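# Hang the blue mug on the mug tree

## Task

Put the blue mug on the mug tree so that it hangs there by its handle and does not rest on or touch the tree's base.

## Robot and tools

Robot: two arms, left_arm (on the +y side) and right_arm. left_arm carries a left hand, right_arm a right hand; each hand has little, ring, middle and index fingers plus a thumb. Base positions in the scene frame: left_arm (+0.042, +0.288, +0.023) m, right_arm (+0.001, -0.301, +0.012) m, both nearly unrotated. Scene frame: origin at table-top height between the arms, +x out over the table, +z up. A camera stand sits behind the arms; small loose objects may get nudged now and then by the scene.

Hand point: a point 0.15 m out from the wrist flange along the fingers, 0.05 m in front of the palm. Its +z runs along straight fingers, +y out of the palm, +x across the palm away from the thumb on the right hand and toward the thumb on the left hand. Straight fingertips extend 0.06 to 0.07 m past it; a wrist bracket on the little-finger side can strike objects.

Frames: every hand pose, velocity, target and wrist-camera pose is reported in that arm's own base frame; cam_high and the table use the scene frame. Arms track commands loosely and often rest 1 to 3 cm (sometimes 5 cm) short, usually low, without any contact. The controller limits each step's orientation change to 40 degrees from the measured one.

The 28-number row (used by execute_actions and move), all values in [-1, 1]: left_arm dx, dy, dz, rx, ry, rz; left hand slots a, b, c, 0, 0, 0; left force_limit, left speed; then the same 14 for right_arm. Both arms always appear in every row. dx..rz are offsets, not poses: they count from that arm's Hand target as it stood when the action or move began, along that arm's base axes; 1.0 = 0.6 m or 180 degrees; rx, ry, rz form one rotation vector turning about the Hand target position. Repeating an offset moves further. All zeros re-requests the current Hand target. To back off from a push, command a target behind the hand point's current position.

Grasp numbers: only the first three of each hand's six slots are used (a, b, c, each -1 to +1); the other three must be exactly 0 or the row is rejected. All zero = open hand. a curls index and middle and bends the thumb; b curls ring and little; c swings the thumb in front of the palm. A typical grip uses c = 1 with a raised toward 0.5 to 0.75. With the thumb opposed, the hand holds things about 0.035 to 0.065 m thick, or a handle down to about 0.025 m. To keep a grip or leave a hand alone, resend its last a, b, c (zeros if none sent yet) and its last force_limit and speed. force_limit: fingertip stopping force, about 0 N at -1 up to 10 N at +1 (15 N for the thumb motors). speed: near zero at -1 rising to full at +0.48 and above; use -0.94 or slower for a soft grip. A motor only starts when its target changes; to squeeze harder, raise force_limit and send a more closed target.

Tools:
execute_actions: actions = list of actions; each action is up to 15 rows, one per 1/30 s step, the last row held if fewer. Each row is measured from the action's start pose. cameras: list of names, ["all"], or []; images come by default only when actions is empty.
move: target = one row or up to 15 rows, every row an offset from the same starting Hand targets. speed in m/s, 0.002 to 4.3 (default 0.25), turn rate up to twice that in rad/s; one value or one per target. blend in metres rounds corners (0 = stop at each). blocking=false returns after about 0.5 s while motion continues. Paths are straight, do not avoid obstacles, and stop after 10 s. Avoid routes near an arm's own base (go around it).
wait: seconds 0 to 10; arms hold their last command.
stop: brakes a running move.
zoom_image: camera (cam_high, cam_left_wrist, cam_right_wrist), region [x0, y0, x1, y1] in pixels from the top-left, at most 504 by 504; only cameras in the latest images.
show_instructions: shows reference images.
finished_scene: ends the scene (scene 1); irreversible, the mug must stay hung without the robot.

Results: per arm end_effector_position (m) and end_effector_quat_wxyz in its base frame, Hand target (base for the next offsets), Joint positions, Joint velocities (omitted when within noise), joint torques (offset, noisy, numbers 3 and 4 wrap at ±28 N m), and for each hand six-value lists hand_measured, hand_stopped_by (moving, target, force, stalled, fault), hand_load_n (fingertip load; near 0 after a lost grip), plus hand_force_limit and hand_speed. A move adds a "move:" line: done (within 10 mm and 2 degrees), off_target, moving, held or fault, and limits=paced (pose clipped) or limits=held (steps withheld). MOTOR HOT warns near overheating; OVER-TEMPERATURE FAULT means that arm has dropped for 30 to 60 s or more.

Cameras: cam_high (fixed, scene frame), cam_left_wrist, cam_right_wrist, each 672x504; calibrations are given but may be off by a few millimetres or degrees.

Avoid: dropping the mug or letting it fall far, releasing it while moving, fast or hard contact with the tree, table or stand, knocking anything out of the work area, the arms touching or one hand gripping the other's fingers, excessive finger loads, and long holds with a stretched arm that overheat motors.

Each tool is called after ">>>" by a JSON object that holds its "op" and its "data", one argument or row to a line.

Reference images:

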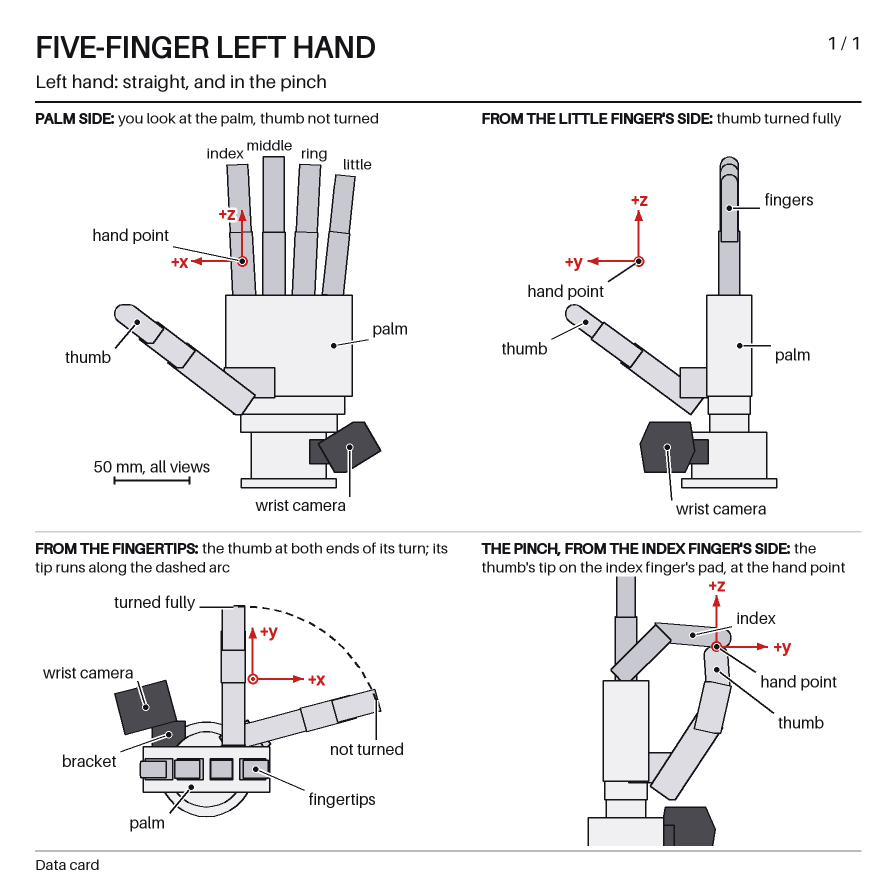

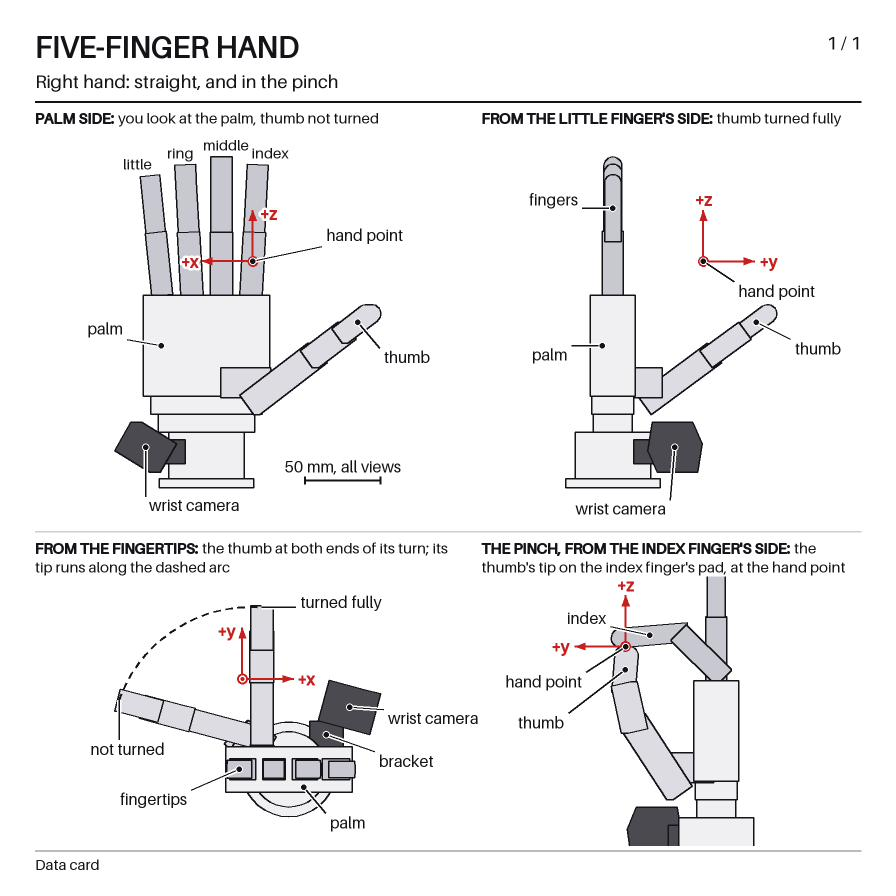

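## Session

>>> {"op": "execute_actions", "data": {
  "actions": []
}}

Scene clock: 0.00 s.
left_arm: end_effector_position=(+0.6561, -0.1088, +0.3611) hand_measured=(+1.000, +1.000, +1.000, +1.000, +1.000, +1.000) hand_load_n=(+0.0, +0.0, +0.0, +0.0, +0.0, +0.0) hand_stopped_by=(target, target, target, target, target, target) hand_force_limit=0.00 hand_speed=-0.80 end_effector_quat_wxyz=(-0.383, +0.791, -0.470, +0.087) | right_arm: end_effector_position=(+0.0886, -0.2295, +0.1179) hand_measured=(+1.000, +1.000, +1.000, +1.000, +1.000, +1.000) hand_load_n=(+0.0, +0.0, +0.5, +0.0, +0.0, -0.5) hand_stopped_by=(target, target, target, target, target, target) hand_force_limit=0.00 hand_speed=-0.80 end_effector_quat_wxyz=(+0.418, +0.772, -0.466, -0.109)
Joint positions: left_arm=[-0.282 1.953 2.367 -1.538 -0.697 -0.616] | right_arm=[-0.494 1.385 0.689 -1.233 0.839 -0.817]
Joint velocities: within noise
Joint torques (N m): no reading
Heat: left arm: hottest waist 30 °C; right arm: hottest wrist pitch 28 °C.
Hand target: left_arm +0.6593, -0.1098, +0.3675; -0.385, +0.791, -0.466, +0.095 | right_arm +0.0928, -0.2317, +0.1194; +0.418, +0.772, -0.468, -0.105

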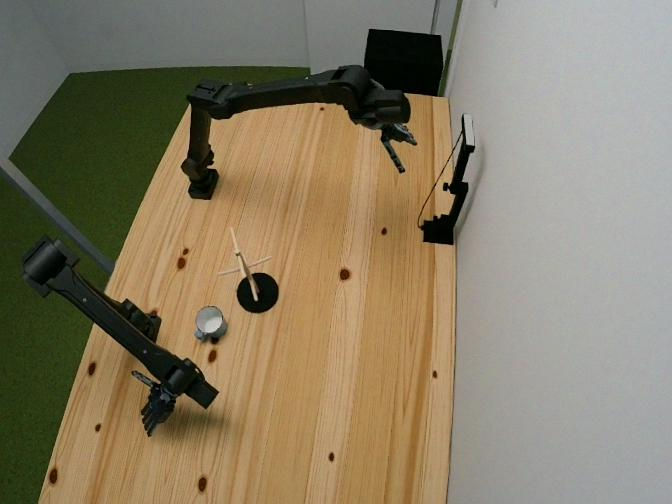

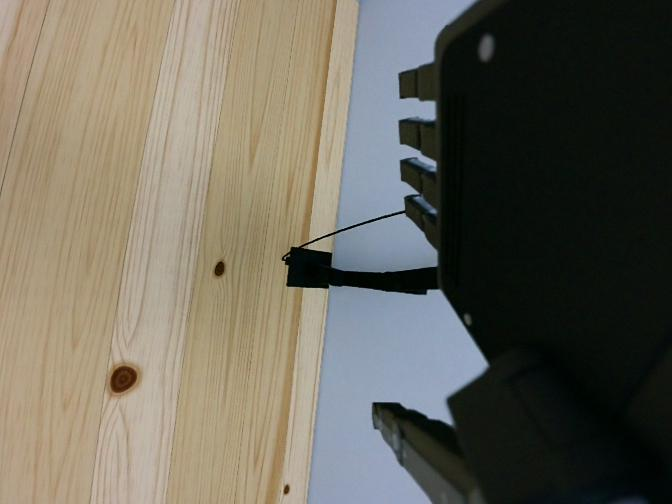

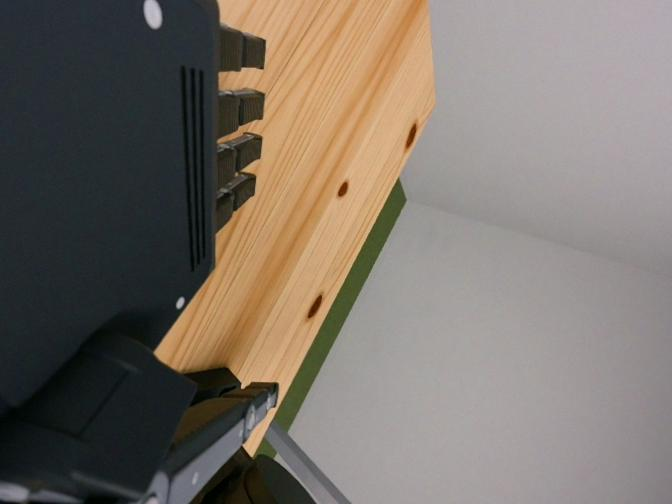

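>>> {"op": "zoom_image", "data": {
  "camera": "cam_high",
  "region": [150, 210, 318, 378]
}}

>>> {"op": "zoom_image", "data": {
  "camera": "cam_high",
  "region": [170, 290, 250, 350]
}}

>>> {"op": "zoom_image", "data": {
  "camera": "cam_high",
  "region": [200, 220, 300, 320]
}}

Scaled by 3.000 from the camera's 672x504 image, which has a finer 960x720 frame.

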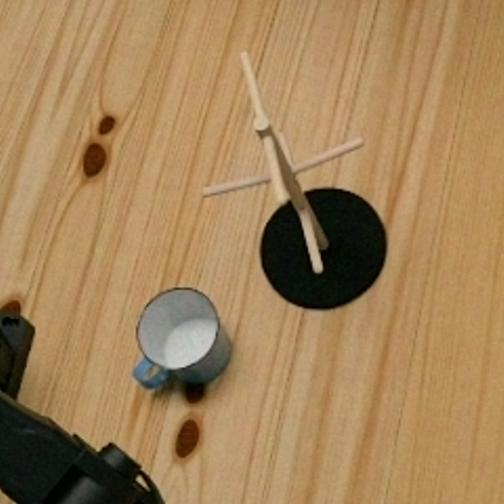

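Scaled by 6.300 from the camera's 672x504 image, which has a finer 960x720 frame.

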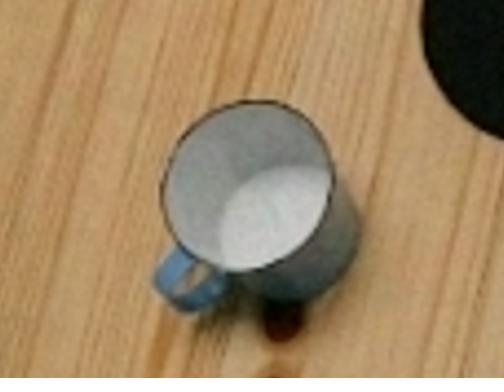

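Scaled by 5.040 from the camera's 672x504 image, which has a finer 960x720 frame.

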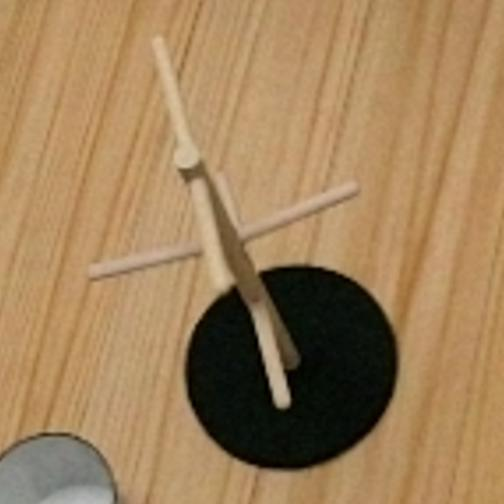

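>>> {"op": "move", "data": {
  "target": [-0.752, -0.297, 0.099, -0.0945, -0.2609, -0.4399, 0.3, 0, 1, 0, 0, 0, 0.0, 0.0, 0, 0, 0, 0, 0, 0, 0, 0, 0, 0, 0, 0, 0.0, -0.8],
  "speed": 0.3,
  "cameras": ["all"]
}}

Scene clock: 11.53 s.
left_arm: end_effector_position=(+0.2108, -0.2865, +0.4223) hand_measured=(+1.000, +0.956, +0.550, +0.400, +0.426, -1.000) hand_load_n=(+0.0, +0.0, +0.0, +0.0, +0.0, +0.0) hand_stopped_by=(target, target, target, target, target, target) hand_force_limit=0.00 hand_speed=0.00 end_effector_quat_wxyz=(+0.269, -0.277, +0.658, -0.647) | right_arm: end_effector_position=(+0.0886, -0.2295, +0.1179) hand_measured=(+1.000, +1.000, +1.000, +1.000, +1.000, +1.000) hand_load_n=(+0.0, +0.0, +0.0, +0.0, +0.0, +0.0) hand_stopped_by=(target, target, target, target, target, target) hand_force_limit=0.00 hand_speed=-0.80 end_effector_quat_wxyz=(+0.418, +0.772, -0.466, -0.109)
Joint positions: left_arm=[-0.933 0.5 0.808 -0.327 -0.156 -0.008] | right_arm=[-0.494 1.385 0.689 -1.233 0.839 -0.817]
Joint torques (N m): left_arm=[-1.61 0.21 9.22 2.71 -0.2 0.18] | right_arm=[-0.32 -6.59 7.79 -0.46 0.58 -0.12]
Heat: left arm: hottest elbow 32 °C; right arm: hottest wrist pitch 28 °C.
Hand target: left_arm +0.2080, -0.2881, +0.4270; +0.271, -0.270, +0.653, -0.654 | right_arm +0.0928, -0.2317, +0.1194; +0.418, +0.772, -0.468, -0.105
Off the commanded pose: left_arm 0.006 m, 1 deg | right_arm 0.005 m, 0 deg.
move: done
camera_calibration:
cam_left_wrist: T_world_to_cam=[[-0.137995, -0.149749, 0.979047, -0.431952], [-0.944917, -0.276315, -0.175448, 0.198861], [0.296799, -0.949329, -0.103371, -0.181327], [0, 0, 0, 1]] pos_world=[0.182118, -0.181875, 0.439047]

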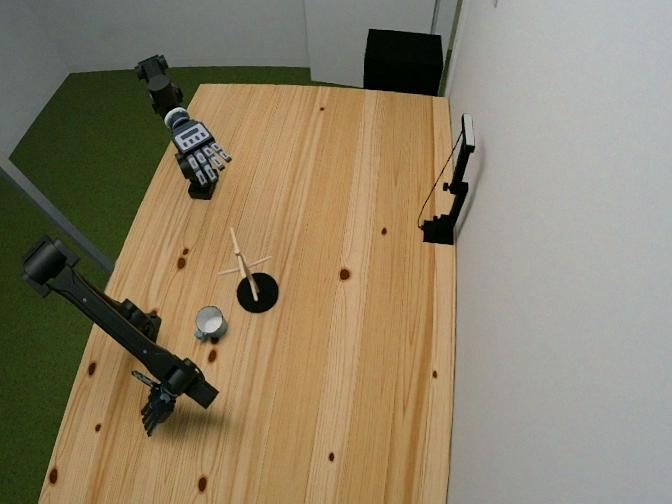

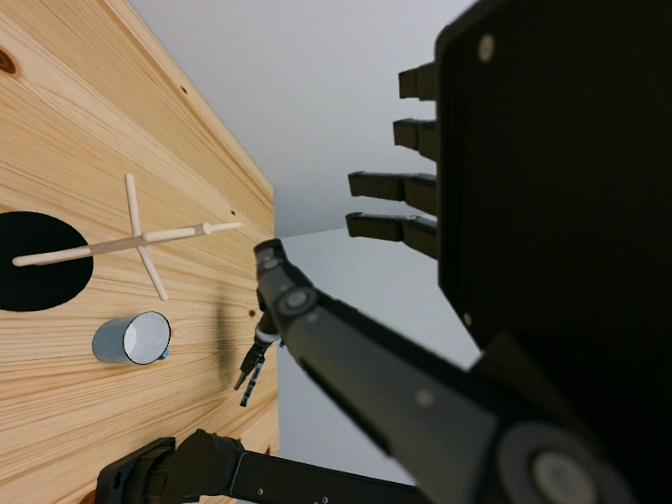

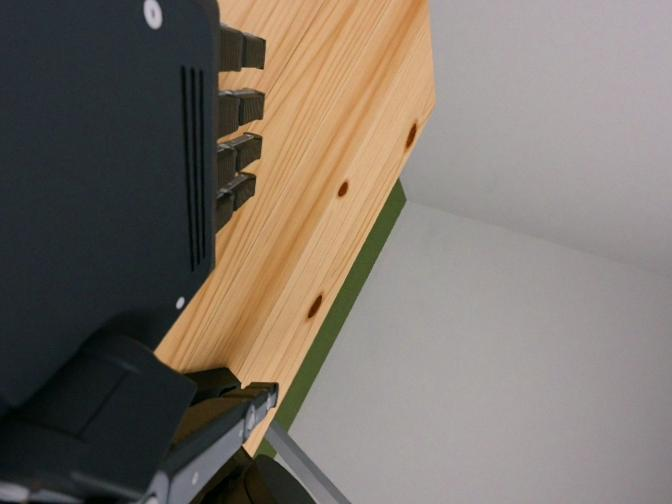

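>>> {"op": "zoom_image", "data": {
  "camera": "cam_left_wrist",
  "region": [0, 160, 250, 380]
}}

>>> {"op": "zoom_image", "data": {
  "camera": "cam_left_wrist",
  "region": [70, 290, 190, 380]
}}

>>> {"op": "zoom_image", "data": {
  "camera": "cam_high",
  "region": [170, 220, 290, 350]
}}

Scaled by 2.016 from the camera's 672x504 image, which has a finer 960x720 frame.

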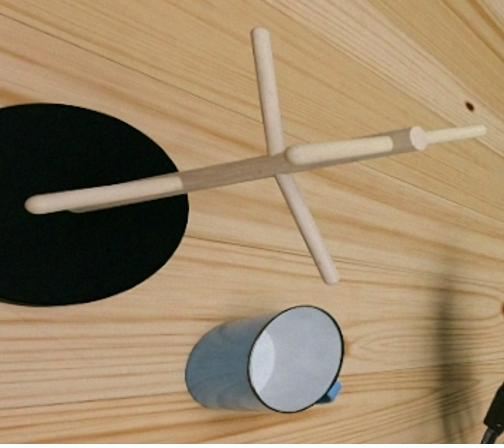

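Scaled by 4.200 from the camera's 672x504 image, which has a finer 960x720 frame.

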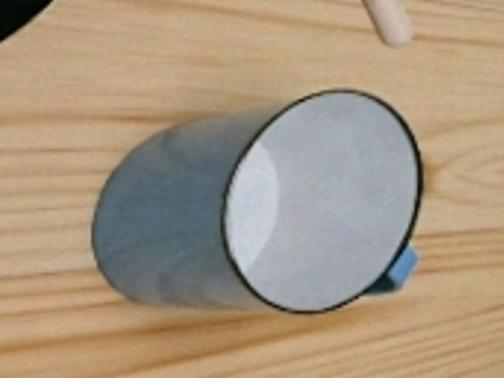

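Scaled by 3.877 from the camera's 672x504 image, which has a finer 960x720 frame.

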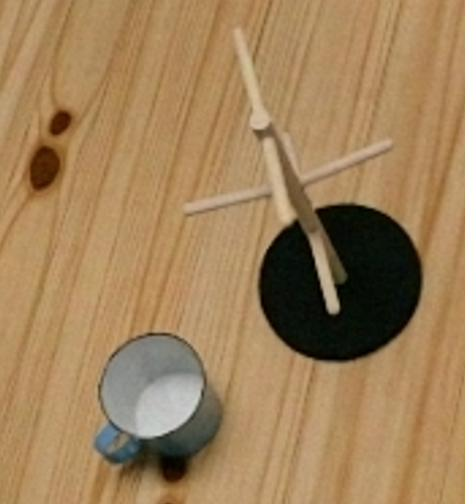

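>>> {"op": "zoom_image", "data": {
  "camera": "cam_high",
  "region": [188, 302, 232, 346]
}}

>>> {"op": "zoom_image", "data": {
  "camera": "cam_left_wrist",
  "region": [85, 300, 185, 375]
}}

Scaled by 11.455 from the camera's 672x504 image, which has a finer 960x720 frame.

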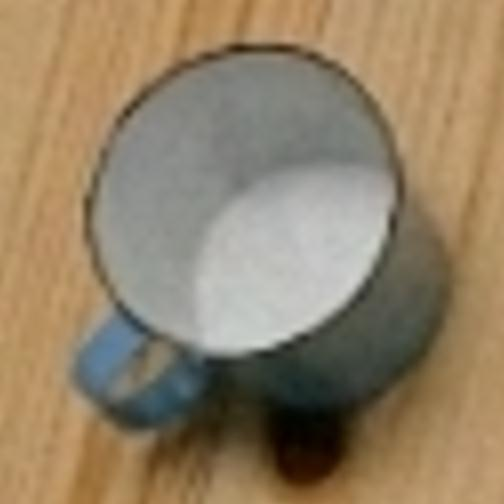

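Scaled by 5.040 from the camera's 672x504 image, which has a finer 960x720 frame.

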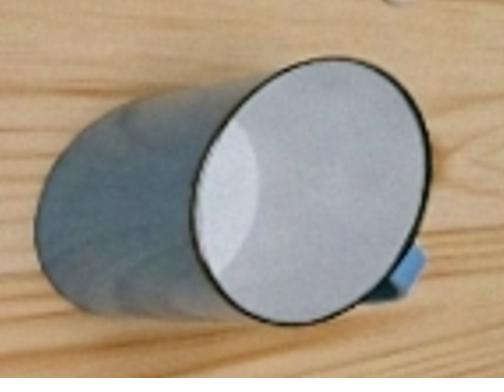

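>>> {"op": "move", "data": {
  "target": [-0.1367, -0.3173, -0.3333, 0, 0, 0, 0.3, 0, 1, 0, 0, 0, 0.0, 0.0, 0, 0, 0, 0, 0, 0, 0, 0, 0, 0, 0, 0, 0.0, -0.8],
  "speed": 0.25,
  "cameras": ["cam_high", "cam_left_wrist"]
}}

Scene clock: 17.00 s.
left_arm: end_effector_position=(+0.1300, -0.4722, +0.2239) hand_measured=(+1.000, +0.956, +0.550, +0.400, +0.426, -1.000) hand_load_n=(+0.0, +0.0, +0.0, +0.0, +0.0, +0.0) hand_stopped_by=(target, target, target, target, target, target) hand_force_limit=0.00 hand_speed=0.00 end_effector_quat_wxyz=(+0.272, -0.274, +0.655, -0.649) | right_arm: end_effector_position=(+0.0886, -0.2295, +0.1179) hand_measured=(+1.000, +1.000, +1.000, +1.000, +1.000, +1.000) hand_load_n=(+0.0, +0.0, +0.0, +0.0, +0.0, +0.0) hand_stopped_by=(target, target, target, target, target, target) hand_force_limit=0.00 hand_speed=-0.80 end_effector_quat_wxyz=(+0.418, +0.772, -0.466, -0.109)
Joint positions: left_arm=[-1.526 1.14 0.539 0.589 -0.748 -0.008] | right_arm=[-0.494 1.385 0.689 -1.233 0.839 -0.817]
Joint torques (N m): left_arm=[-1.55 -3.9 8.87 2.39 -0.23 0.21] | right_arm=[-0.67 -6.48 7.69 -0.51 0.59 -0.08]
Heat: left arm: hottest elbow 33 °C; right arm: hottest wrist pitch 28 °C.
Hand target: left_arm +0.1260, -0.4785, +0.2271; +0.271, -0.270, +0.653, -0.654 | right_arm +0.0928, -0.2317, +0.1194; +0.418, +0.772, -0.468, -0.105
Off the commanded pose: left_arm 0.008 m, 1 deg | right_arm 0.005 m, 0 deg.
move: done
camera_calibration:
cam_left_wrist: T_world_to_cam=[[-0.148972, -0.146763, 0.97789, -0.273618], [-0.94329, -0.275599, -0.185063, 0.0387326], [0.296666, -0.950003, -0.0973835, -0.355788], [0, 0, 0, 1]] pos_world=[0.101325, -0.367482, 0.240088]
Images, in order (width x height): cam_high 672x504, cam_left_wrist 672x504.

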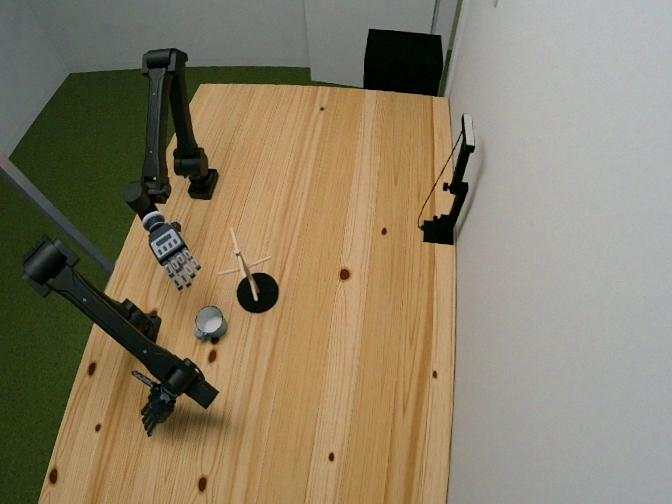

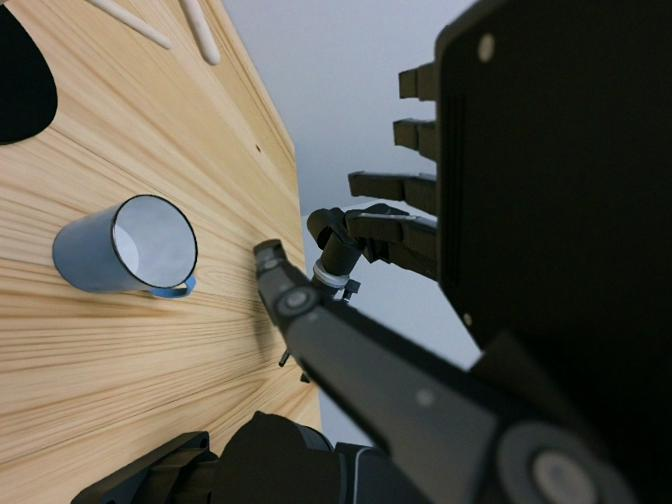

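>>> {"op": "zoom_image", "data": {
  "camera": "cam_left_wrist",
  "region": [40, 180, 300, 340]
}}

>>> {"op": "zoom_image", "data": {
  "camera": "cam_high",
  "region": [130, 200, 290, 350]
}}

Scaled by 1.938 from the camera's 672x504 image, which has a finer 960x720 frame.

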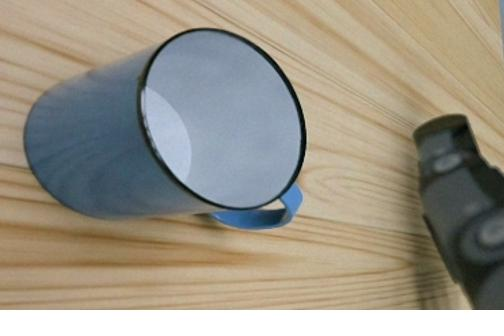

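Scaled by 3.150 from the camera's 672x504 image, which has a finer 960x720 frame.

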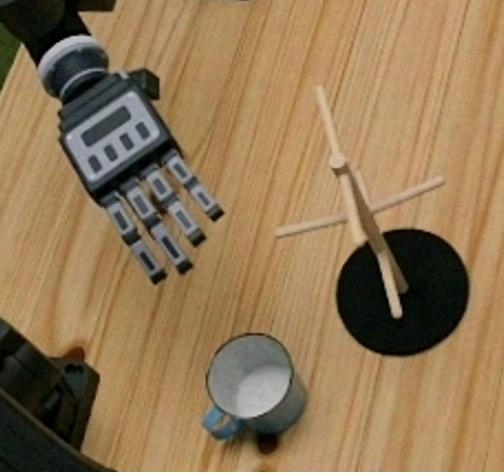

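>>> {"op": "zoom_image", "data": {
  "camera": "cam_left_wrist",
  "region": [140, 260, 210, 310]
}}

Scaled by 7.200 from the camera's 672x504 image, which has a finer 960x720 frame.

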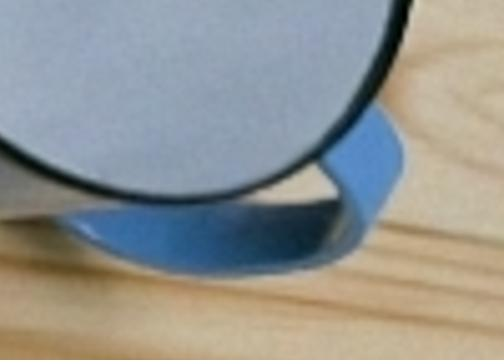

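>>> {"op": "move", "data": {
  "target": [0.045, -0.0642, -0.1733, 0, 0, 0, 0.3, 0, 1, 0, 0, 0, 0.0, 0.0, 0, 0, 0, 0, 0, 0, 0, 0, 0, 0, 0, 0, 0.0, -0.8],
  "speed": 0.15,
  "cameras": ["cam_high", "cam_left_wrist"]
}}

>>> {"op": "zoom_image", "data": {
  "camera": "cam_left_wrist",
  "region": [60, 140, 340, 340]
}}

>>> {"op": "zoom_image", "data": {
  "camera": "cam_high",
  "region": [130, 220, 270, 360]
}}

Scene clock: 20.93 s.
left_arm: end_effector_position=(+0.1468, -0.5125, +0.1211) hand_measured=(+1.000, +0.956, +0.550, +0.400, +0.426, -1.000) hand_load_n=(+0.0, +0.0, +0.0, +0.0, +0.0, +0.0) hand_stopped_by=(target, target, target, target, target, target) hand_force_limit=0.00 hand_speed=0.00 end_effector_quat_wxyz=(+0.267, -0.268, +0.658, -0.651) | right_arm: end_effector_position=(+0.0886, -0.2295, +0.1179) hand_measured=(+1.000, +1.000, +1.000, +1.000, +1.000, +1.000) hand_load_n=(+0.0, +0.0, +0.0, +0.0, +0.0, +0.0) hand_stopped_by=(target, target, target, target, target, target) hand_force_limit=0.00 hand_speed=-0.80 end_effector_quat_wxyz=(+0.418, +0.772, -0.466, -0.109)
Joint positions: left_arm=[-1.476 1.548 0.526 1.009 -0.681 -0.007] | right_arm=[-0.494 1.385 0.689 -1.233 0.839 -0.817]
Joint torques (N m): left_arm=[0.38 -6.48 6.6 2.54 -0.03 0.22] | right_arm=[-0.26 -6.42 7.79 -0.38 0.56 -0.11]
Heat: left arm: hottest elbow 33 °C; right arm: hottest wrist pitch 28 °C.
Hand target: left_arm +0.1530, -0.5170, +0.1230; +0.271, -0.270, +0.653, -0.653 | right_arm +0.0928, -0.2317, +0.1194; +0.418, +0.772, -0.468, -0.105
Off the commanded pose: left_arm 0.008 m, 1 deg | right_arm 0.005 m, 0 deg.
move: done
camera_calibration:
cam_left_wrist: T_world_to_cam=[[-0.151024, -0.146267, 0.977649, -0.175883], [-0.94773, -0.259776, -0.185267, 0.0332369], [0.281069, -0.954527, -0.0993891, -0.408817], [0, 0, 0, 1]] pos_world=[0.119843, -0.407318, 0.137477]
Images, in order (width x height): cam_high 672x504, cam_left_wrist 672x504.

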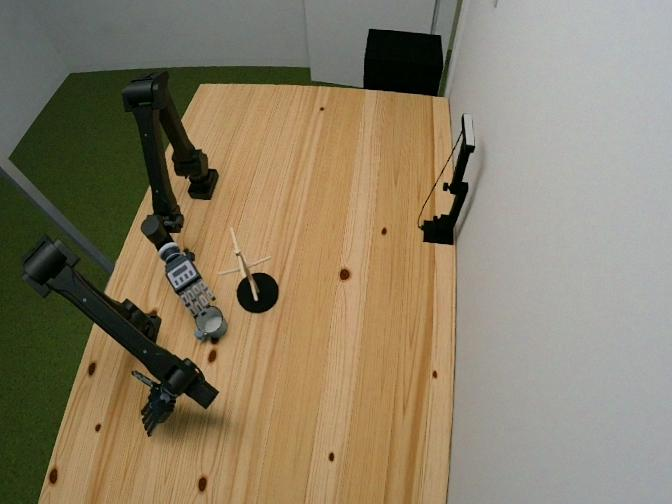

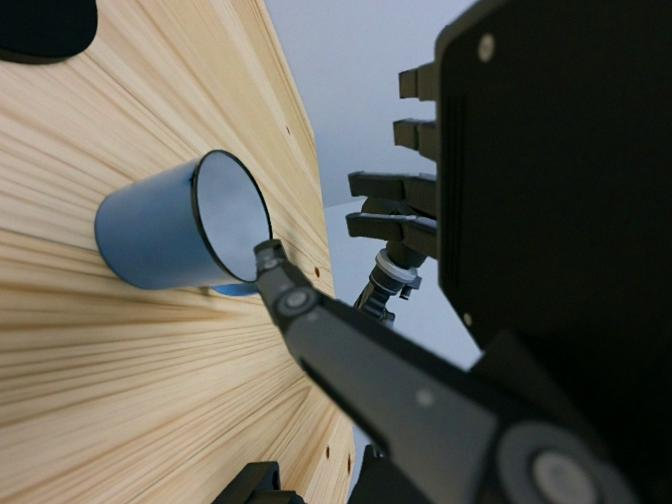

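Scaled by 1.800 from the camera's 672x504 image, which has a finer 960x720 frame.

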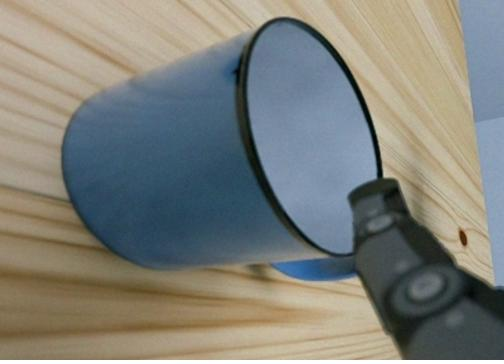

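Scaled by 3.600 from the camera's 672x504 image, which has a finer 960x720 frame.

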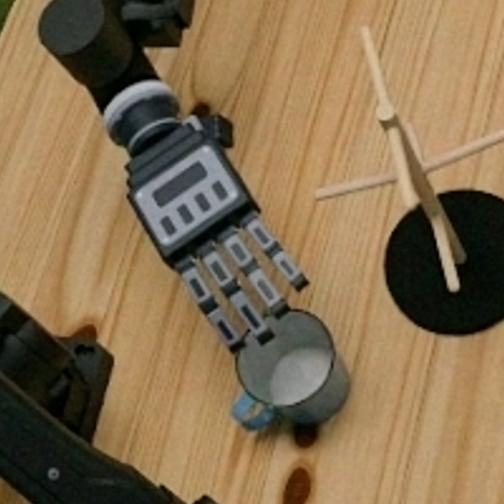

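>>> {"op": "move", "data": {
  "target": [0.0133, 0.0017, -0.0983, 0, 0, 0, 0.3, 0, 1, 0, 0, 0, 0.0, 0.0, 0, 0, 0, 0, 0, 0, 0, 0, 0, 0, 0, 0, 0.0, -0.8],
  "speed": 0.1,
  "cameras": ["cam_high", "cam_left_wrist"]
}}

>>> {"op": "zoom_image", "data": {
  "camera": "cam_left_wrist",
  "region": [60, 100, 440, 340]
}}

>>> {"op": "zoom_image", "data": {
  "camera": "cam_high",
  "region": [150, 240, 260, 350]
}}

Scene clock: 24.10 s.
left_arm: end_effector_position=(+0.1551, -0.5183, +0.0694) hand_measured=(+1.000, +0.956, +0.550, +0.400, +0.426, -1.000) hand_load_n=(+0.0, +0.0, +0.0, +0.0, +0.0, +0.0) hand_stopped_by=(target, target, target, target, target, target) hand_force_limit=0.00 hand_speed=0.00 end_effector_quat_wxyz=(+0.265, -0.270, +0.653, -0.656) | right_arm: end_effector_position=(+0.0886, -0.2295, +0.1179) hand_measured=(+1.000, +1.000, +1.000, +1.000, +1.000, +1.000) hand_load_n=(+0.0, +0.0, +0.0, +0.0, +0.0, +0.0) hand_stopped_by=(target, target, target, target, target, target) hand_force_limit=0.00 hand_speed=-0.80 end_effector_quat_wxyz=(+0.418, +0.772, -0.466, -0.109)
Joint positions: left_arm=[-1.454 1.761 0.526 1.237 -0.659 -0.007] | right_arm=[-0.494 1.385 0.689 -1.233 0.839 -0.817]
Joint torques (N m): left_arm=[0.38 -7.18 3.92 2.52 -0.01 0.21] | right_arm=[-0.09 -6.36 7.72 -0.43 0.59 -0.13]
Heat: left arm: hottest elbow 33 °C; right arm: hottest wrist pitch 28 °C.
Hand target: left_arm +0.1609, -0.5160, +0.0640; +0.271, -0.270, +0.653, -0.654 | right_arm +0.0928, -0.2317, +0.1194; +0.418, +0.772, -0.468, -0.105
Off the commanded pose: left_arm 0.008 m, 1 deg | right_arm 0.005 m, 0 deg.
move: done
camera_calibration:
cam_left_wrist: T_world_to_cam=[[-0.1526, -0.130569, 0.979625, -0.116584], [-0.947538, -0.262374, -0.182572, 0.028526], [0.280866, -0.956092, -0.0836805, -0.423704], [0, 0, 0, 1]] pos_world=[0.128243, -0.412838, 0.0839613]
Images, in order (width x height): cam_high 672x504, cam_left_wrist 672x504.

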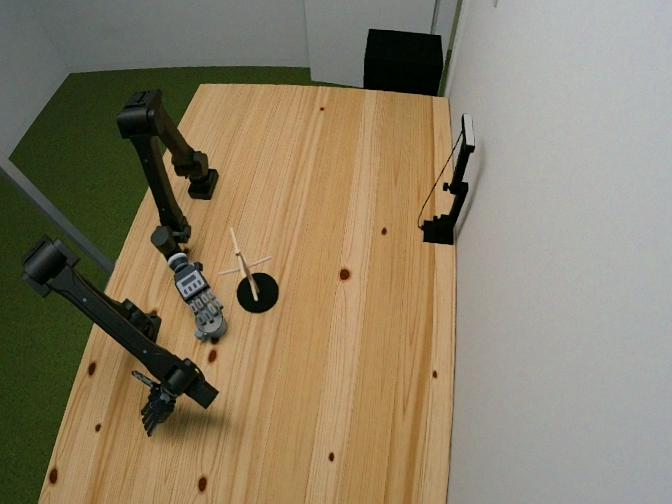

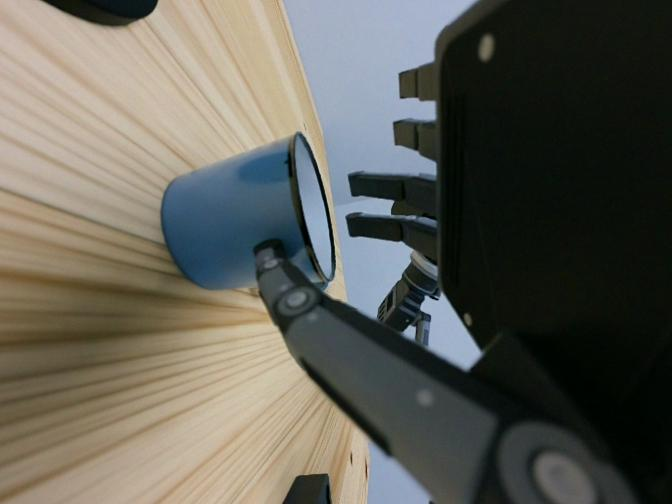

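Scaled by 1.326 from the camera's 672x504 image, which has a finer 960x720 frame.

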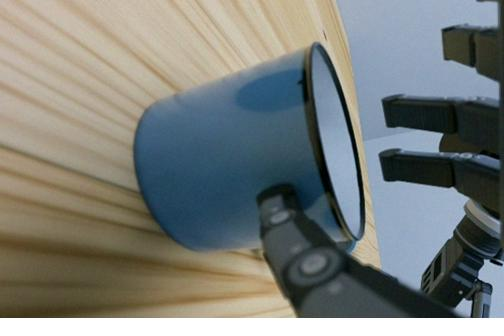

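Scaled by 4.582 from the camera's 672x504 image, which has a finer 960x720 frame.

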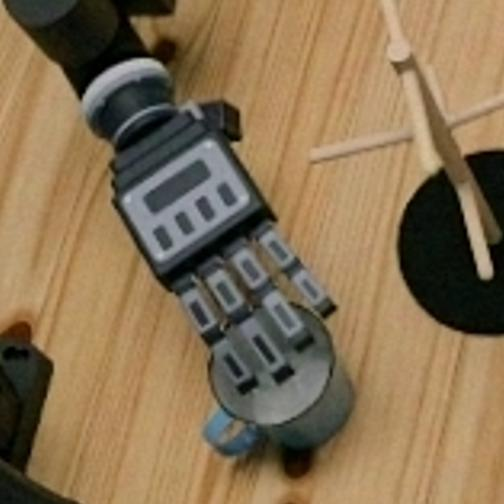

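>>> {"op": "move", "data": {
  "target": [-0.0035, 0.005, -0.035, 0, 0, 0, 0.3, 0, 1, 0, 0, 0, 0.0, 0.0, 0, 0, 0, 0, 0, 0, 0, 0, 0, 0, 0, 0, 0.0, -0.8],
  "speed": 0.08,
  "cameras": ["cam_high", "cam_left_wrist"]
}}

>>> {"op": "zoom_image", "data": {
  "camera": "cam_left_wrist",
  "region": [60, 100, 440, 340]
}}

>>> {"op": "zoom_image", "data": {
  "camera": "cam_high",
  "region": [150, 240, 260, 350]
}}

Scene clock: 25.77 s.
left_arm: end_effector_position=(+0.1549, -0.5161, +0.0491) hand_measured=(+1.000, +0.956, +0.550, +0.400, +0.426, -1.000) hand_load_n=(+0.0, +0.0, -0.5, +0.0, +0.0, +0.0) hand_stopped_by=(target, target, target, target, target, target) hand_force_limit=0.00 hand_speed=0.00 end_effector_quat_wxyz=(+0.265, -0.270, +0.652, -0.657) | right_arm: end_effector_position=(+0.0886, -0.2295, +0.1179) hand_measured=(+1.000, +1.000, +1.000, +1.000, +1.000, +1.000) hand_load_n=(+0.0, +0.0, +0.0, +0.0, +0.0, +0.0) hand_stopped_by=(target, target, target, target, target, target) hand_force_limit=0.00 hand_speed=-0.80 end_effector_quat_wxyz=(+0.418, +0.772, -0.466, -0.109)
Joint positions: left_arm=[-1.454 1.838 0.522 1.321 -0.659 -0.007] | right_arm=[-0.494 1.385 0.689 -1.233 0.839 -0.817]
Joint torques (N m): left_arm=[-0.09 -7.47 3.18 2.73 -0.21 0.21] | right_arm=[-0.56 -6.12 7.72 -0.44 0.56 -0.11]
Heat: left arm: hottest elbow 33 °C; right arm: hottest wrist pitch 28 °C.
Hand target: left_arm +0.1588, -0.5131, +0.0431; +0.271, -0.270, +0.653, -0.654 | right_arm +0.0928, -0.2317, +0.1194; +0.418, +0.772, -0.468, -0.105
Off the commanded pose: left_arm 0.008 m, 1 deg | right_arm 0.005 m, 0 deg.
move: done
camera_calibration:
cam_left_wrist: T_world_to_cam=[[-0.152803, -0.128774, 0.979831, -0.0955206], [-0.947508, -0.262679, -0.182285, 0.0249301], [0.280855, -0.956252, -0.0818764, -0.423412], [0, 0, 0, 1]] pos_world=[0.127943, -0.41064, 0.063471]
Images, in order (width x height): cam_high 672x504, cam_left_wrist 672x504.

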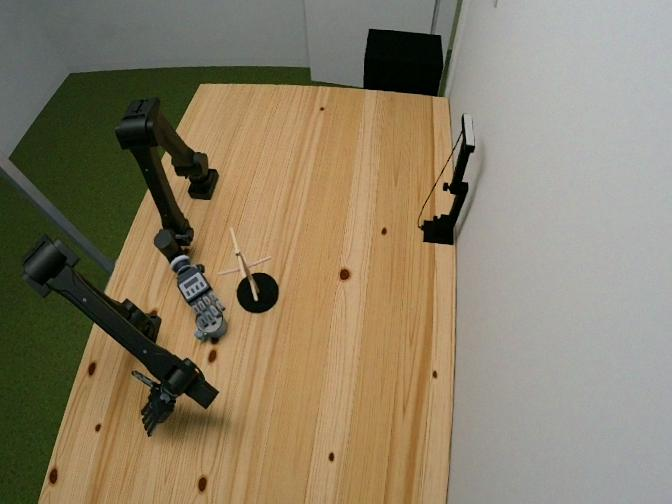

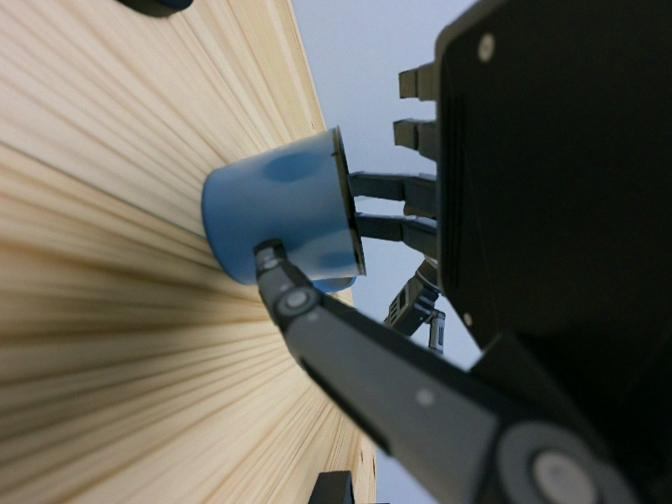

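Scaled by 1.326 from the camera's 672x504 image, which has a finer 960x720 frame.

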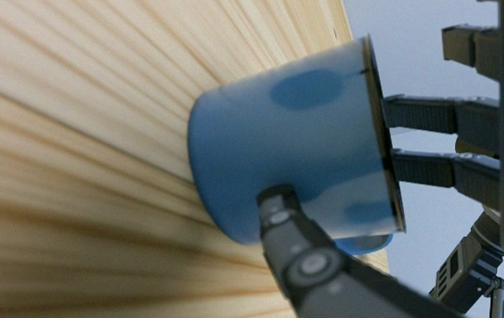

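Scaled by 4.582 from the camera's 672x504 image, which has a finer 960x720 frame.

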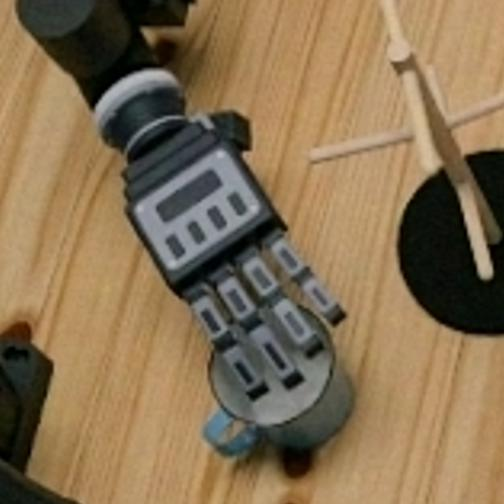

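>>> {"op": "move", "data": {
  "target": [0, 0, 0, 0, 0, 0, 0.85, 0, 1, 0, 0, 0, 0.0, -0.9, 0, 0, 0, 0, 0, 0, 0, 0, 0, 0, 0, 0, 0.0, -0.8],
  "speed": 0.08,
  "cameras": ["cam_high", "cam_left_wrist"]
}}

>>> {"op": "zoom_image", "data": {
  "camera": "cam_left_wrist",
  "region": [60, 100, 440, 340]
}}

>>> {"op": "zoom_image", "data": {
  "camera": "cam_high",
  "region": [150, 240, 260, 350]
}}

Scene clock: 28.87 s.
left_arm: end_effector_position=(+0.1557, -0.5155, +0.0484) hand_measured=(+1.000, +0.872, -0.108, -0.250, +0.092, -1.000) hand_load_n=(+0.0, +0.0, +4.0, +7.5, +7.5, -0.5) hand_stopped_by=(target, target, force, force, force, target) hand_force_limit=0.00 hand_speed=-0.90 end_effector_quat_wxyz=(+0.266, -0.270, +0.652, -0.656) | right_arm: end_effector_position=(+0.0886, -0.2295, +0.1179) hand_measured=(+1.000, +1.000, +1.000, +1.000, +1.000, +1.000) hand_load_n=(+0.0, +0.0, +0.0, +0.0, +0.0, +0.0) hand_stopped_by=(target, target, target, target, target, target) hand_force_limit=0.00 hand_speed=-0.80 end_effector_quat_wxyz=(+0.418, +0.772, -0.466, -0.109)
Joint positions: left_arm=[-1.453 1.839 0.522 1.321 -0.661 -0.005] | right_arm=[-0.494 1.385 0.689 -1.233 0.839 -0.817]
Joint torques (N m): left_arm=[-0.09 -7.71 3.17 2.52 -0.11 0.19] | right_arm=[-0.38 -6.71 7.72 -0.34 0.58 -0.11]
Heat: left arm: hottest elbow 33 °C; right arm: hottest wrist pitch 28 °C.
Hand target: left_arm +0.1588, -0.5131, +0.0431; +0.271, -0.270, +0.653, -0.654 | right_arm +0.0928, -0.2317, +0.1194; +0.418, +0.772, -0.468, -0.105
Off the commanded pose: left_arm 0.007 m, 1 deg | right_arm 0.005 m, 0 deg.
move: done
camera_calibration:
cam_left_wrist: T_world_to_cam=[[-0.153361, -0.131378, 0.979398, -0.0959579], [-0.94652, -0.265185, -0.183785, 0.0243922], [0.283867, -0.955205, -0.0836833, -0.423042], [0, 0, 0, 1]] pos_world=[0.128459, -0.410231, 0.0630623]
Images, in order (width x height): cam_high 672x504, cam_left_wrist 672x504.

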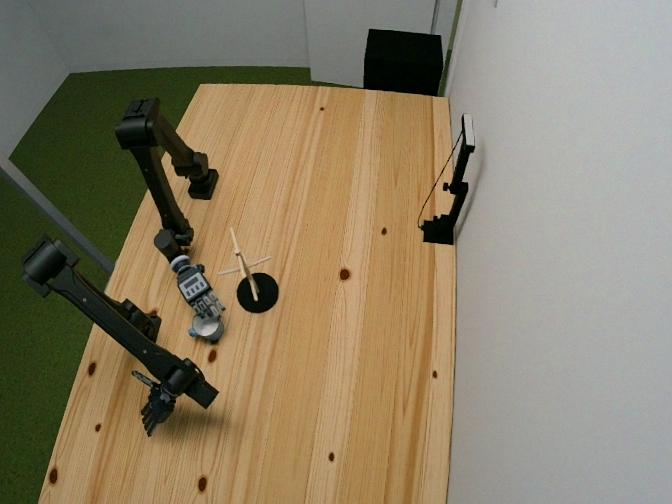

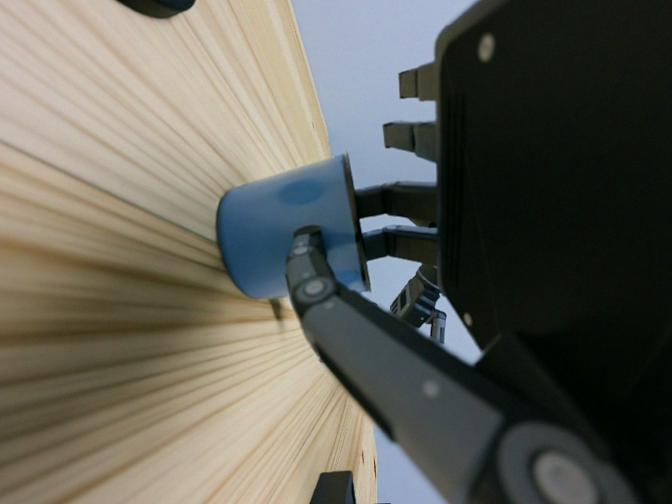

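Scaled by 1.326 from the camera's 672x504 image, which has a finer 960x720 frame.

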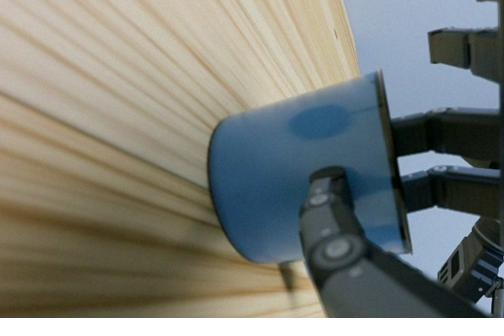

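Scaled by 4.582 from the camera's 672x504 image, which has a finer 960x720 frame.

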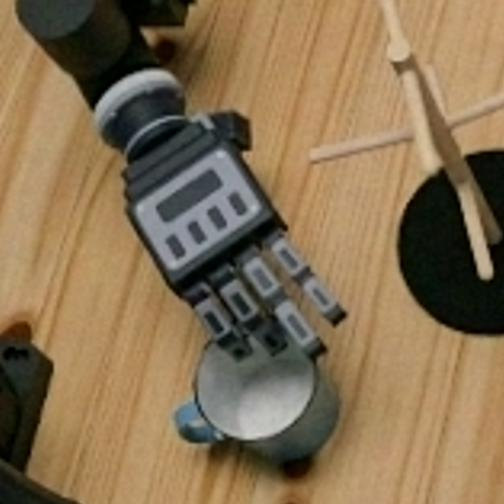

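>>> {"op": "move", "data": {
  "target": [0, 0, 0.12, 0, 0, 0, 0.85, 0, 1, 0, 0, 0, 0.0, -0.9, 0, 0, 0, 0, 0, 0, 0, 0, 0, 0, 0, 0, 0.0, -0.8],
  "speed": 0.08,
  "cameras": ["cam_high", "cam_left_wrist"]
}}

>>> {"op": "zoom_image", "data": {
  "camera": "cam_left_wrist",
  "region": [60, 100, 440, 340]
}}

>>> {"op": "zoom_image", "data": {
  "camera": "cam_high",
  "region": [150, 240, 260, 350]
}}

Scene clock: 30.73 s.
left_arm: end_effector_position=(+0.1551, -0.5077, +0.0987) hand_measured=(+1.000, +0.872, -0.108, -0.250, +0.092, -1.000) hand_load_n=(+0.0, +0.0, +3.5, +8.0, +7.5, -0.5) hand_stopped_by=(target, target, force, force, force, target) hand_force_limit=0.00 hand_speed=-0.90 end_effector_quat_wxyz=(+0.272, -0.265, +0.666, -0.642) | right_arm: end_effector_position=(+0.0886, -0.2295, +0.1179) hand_measured=(+1.000, +1.000, +1.000, +1.000, +1.000, +1.000) hand_load_n=(+0.0, +0.0, +0.0, +0.0, +0.0, +0.0) hand_stopped_by=(target, target, target, target, target, target) hand_force_limit=0.00 hand_speed=-0.80 end_effector_quat_wxyz=(+0.418, +0.772, -0.466, -0.109)
Joint positions: left_arm=[-1.453 1.605 0.512 1.059 -0.661 0.002] | right_arm=[-0.494 1.385 0.689 -1.233 0.839 -0.817]
Joint torques (N m): left_arm=[-0.15 -9 6.16 2.14 -0.14 0.12] | right_arm=[-0.56 -6.53 7.82 -0.29 0.55 -0.11]
Heat: left arm: hottest elbow 33 °C; right arm: hottest wrist pitch 28 °C.
Hand target: left_arm +0.1588, -0.5131, +0.1153; +0.271, -0.270, +0.653, -0.654 | right_arm +0.0928, -0.2317, +0.1194; +0.418, +0.772, -0.468, -0.105
Off the commanded pose: left_arm 0.018 m, 2 deg | right_arm 0.005 m, 0 deg.
move: off_target (left_arm)
camera_calibration:
cam_left_wrist: T_world_to_cam=[[-0.153855, -0.172308, 0.972954, -0.164254], [-0.946443, -0.257178, -0.195208, 0.040316], [0.283858, -0.950878, -0.123512, -0.405041], [0, 0, 0, 1]] pos_world=[0.12786, -0.403079, 0.117654]
Images, in order (width x height): cam_high 672x504, cam_left_wrist 672x504.

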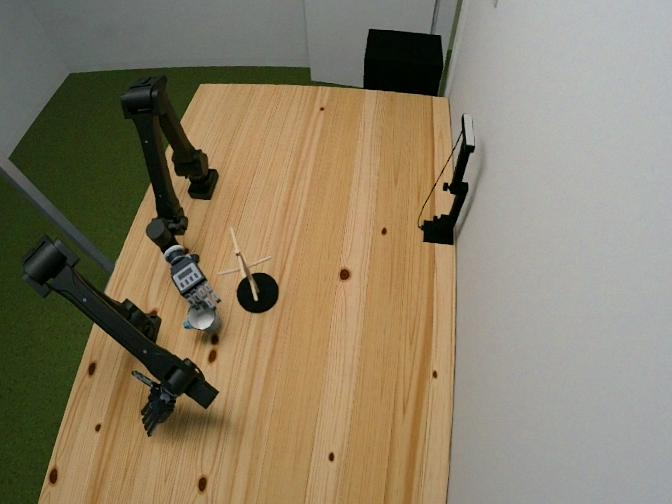

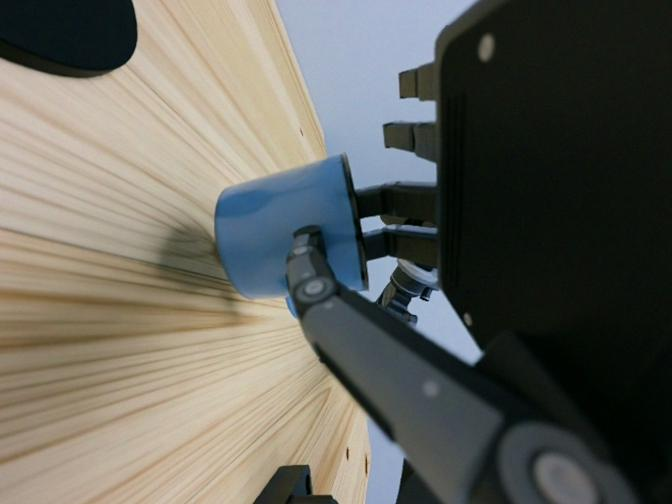

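Scaled by 1.326 from the camera's 672x504 image, which has a finer 960x720 frame.

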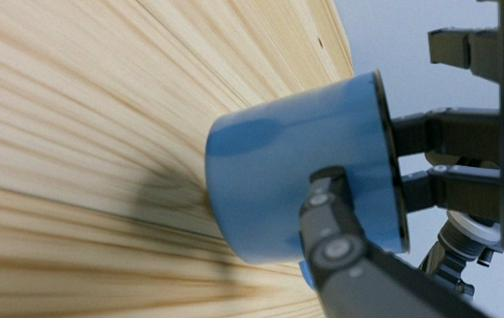

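Scaled by 4.582 from the camera's 672x504 image, which has a finer 960x720 frame.

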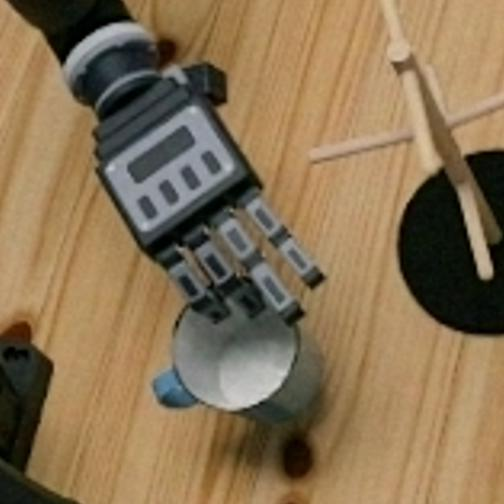

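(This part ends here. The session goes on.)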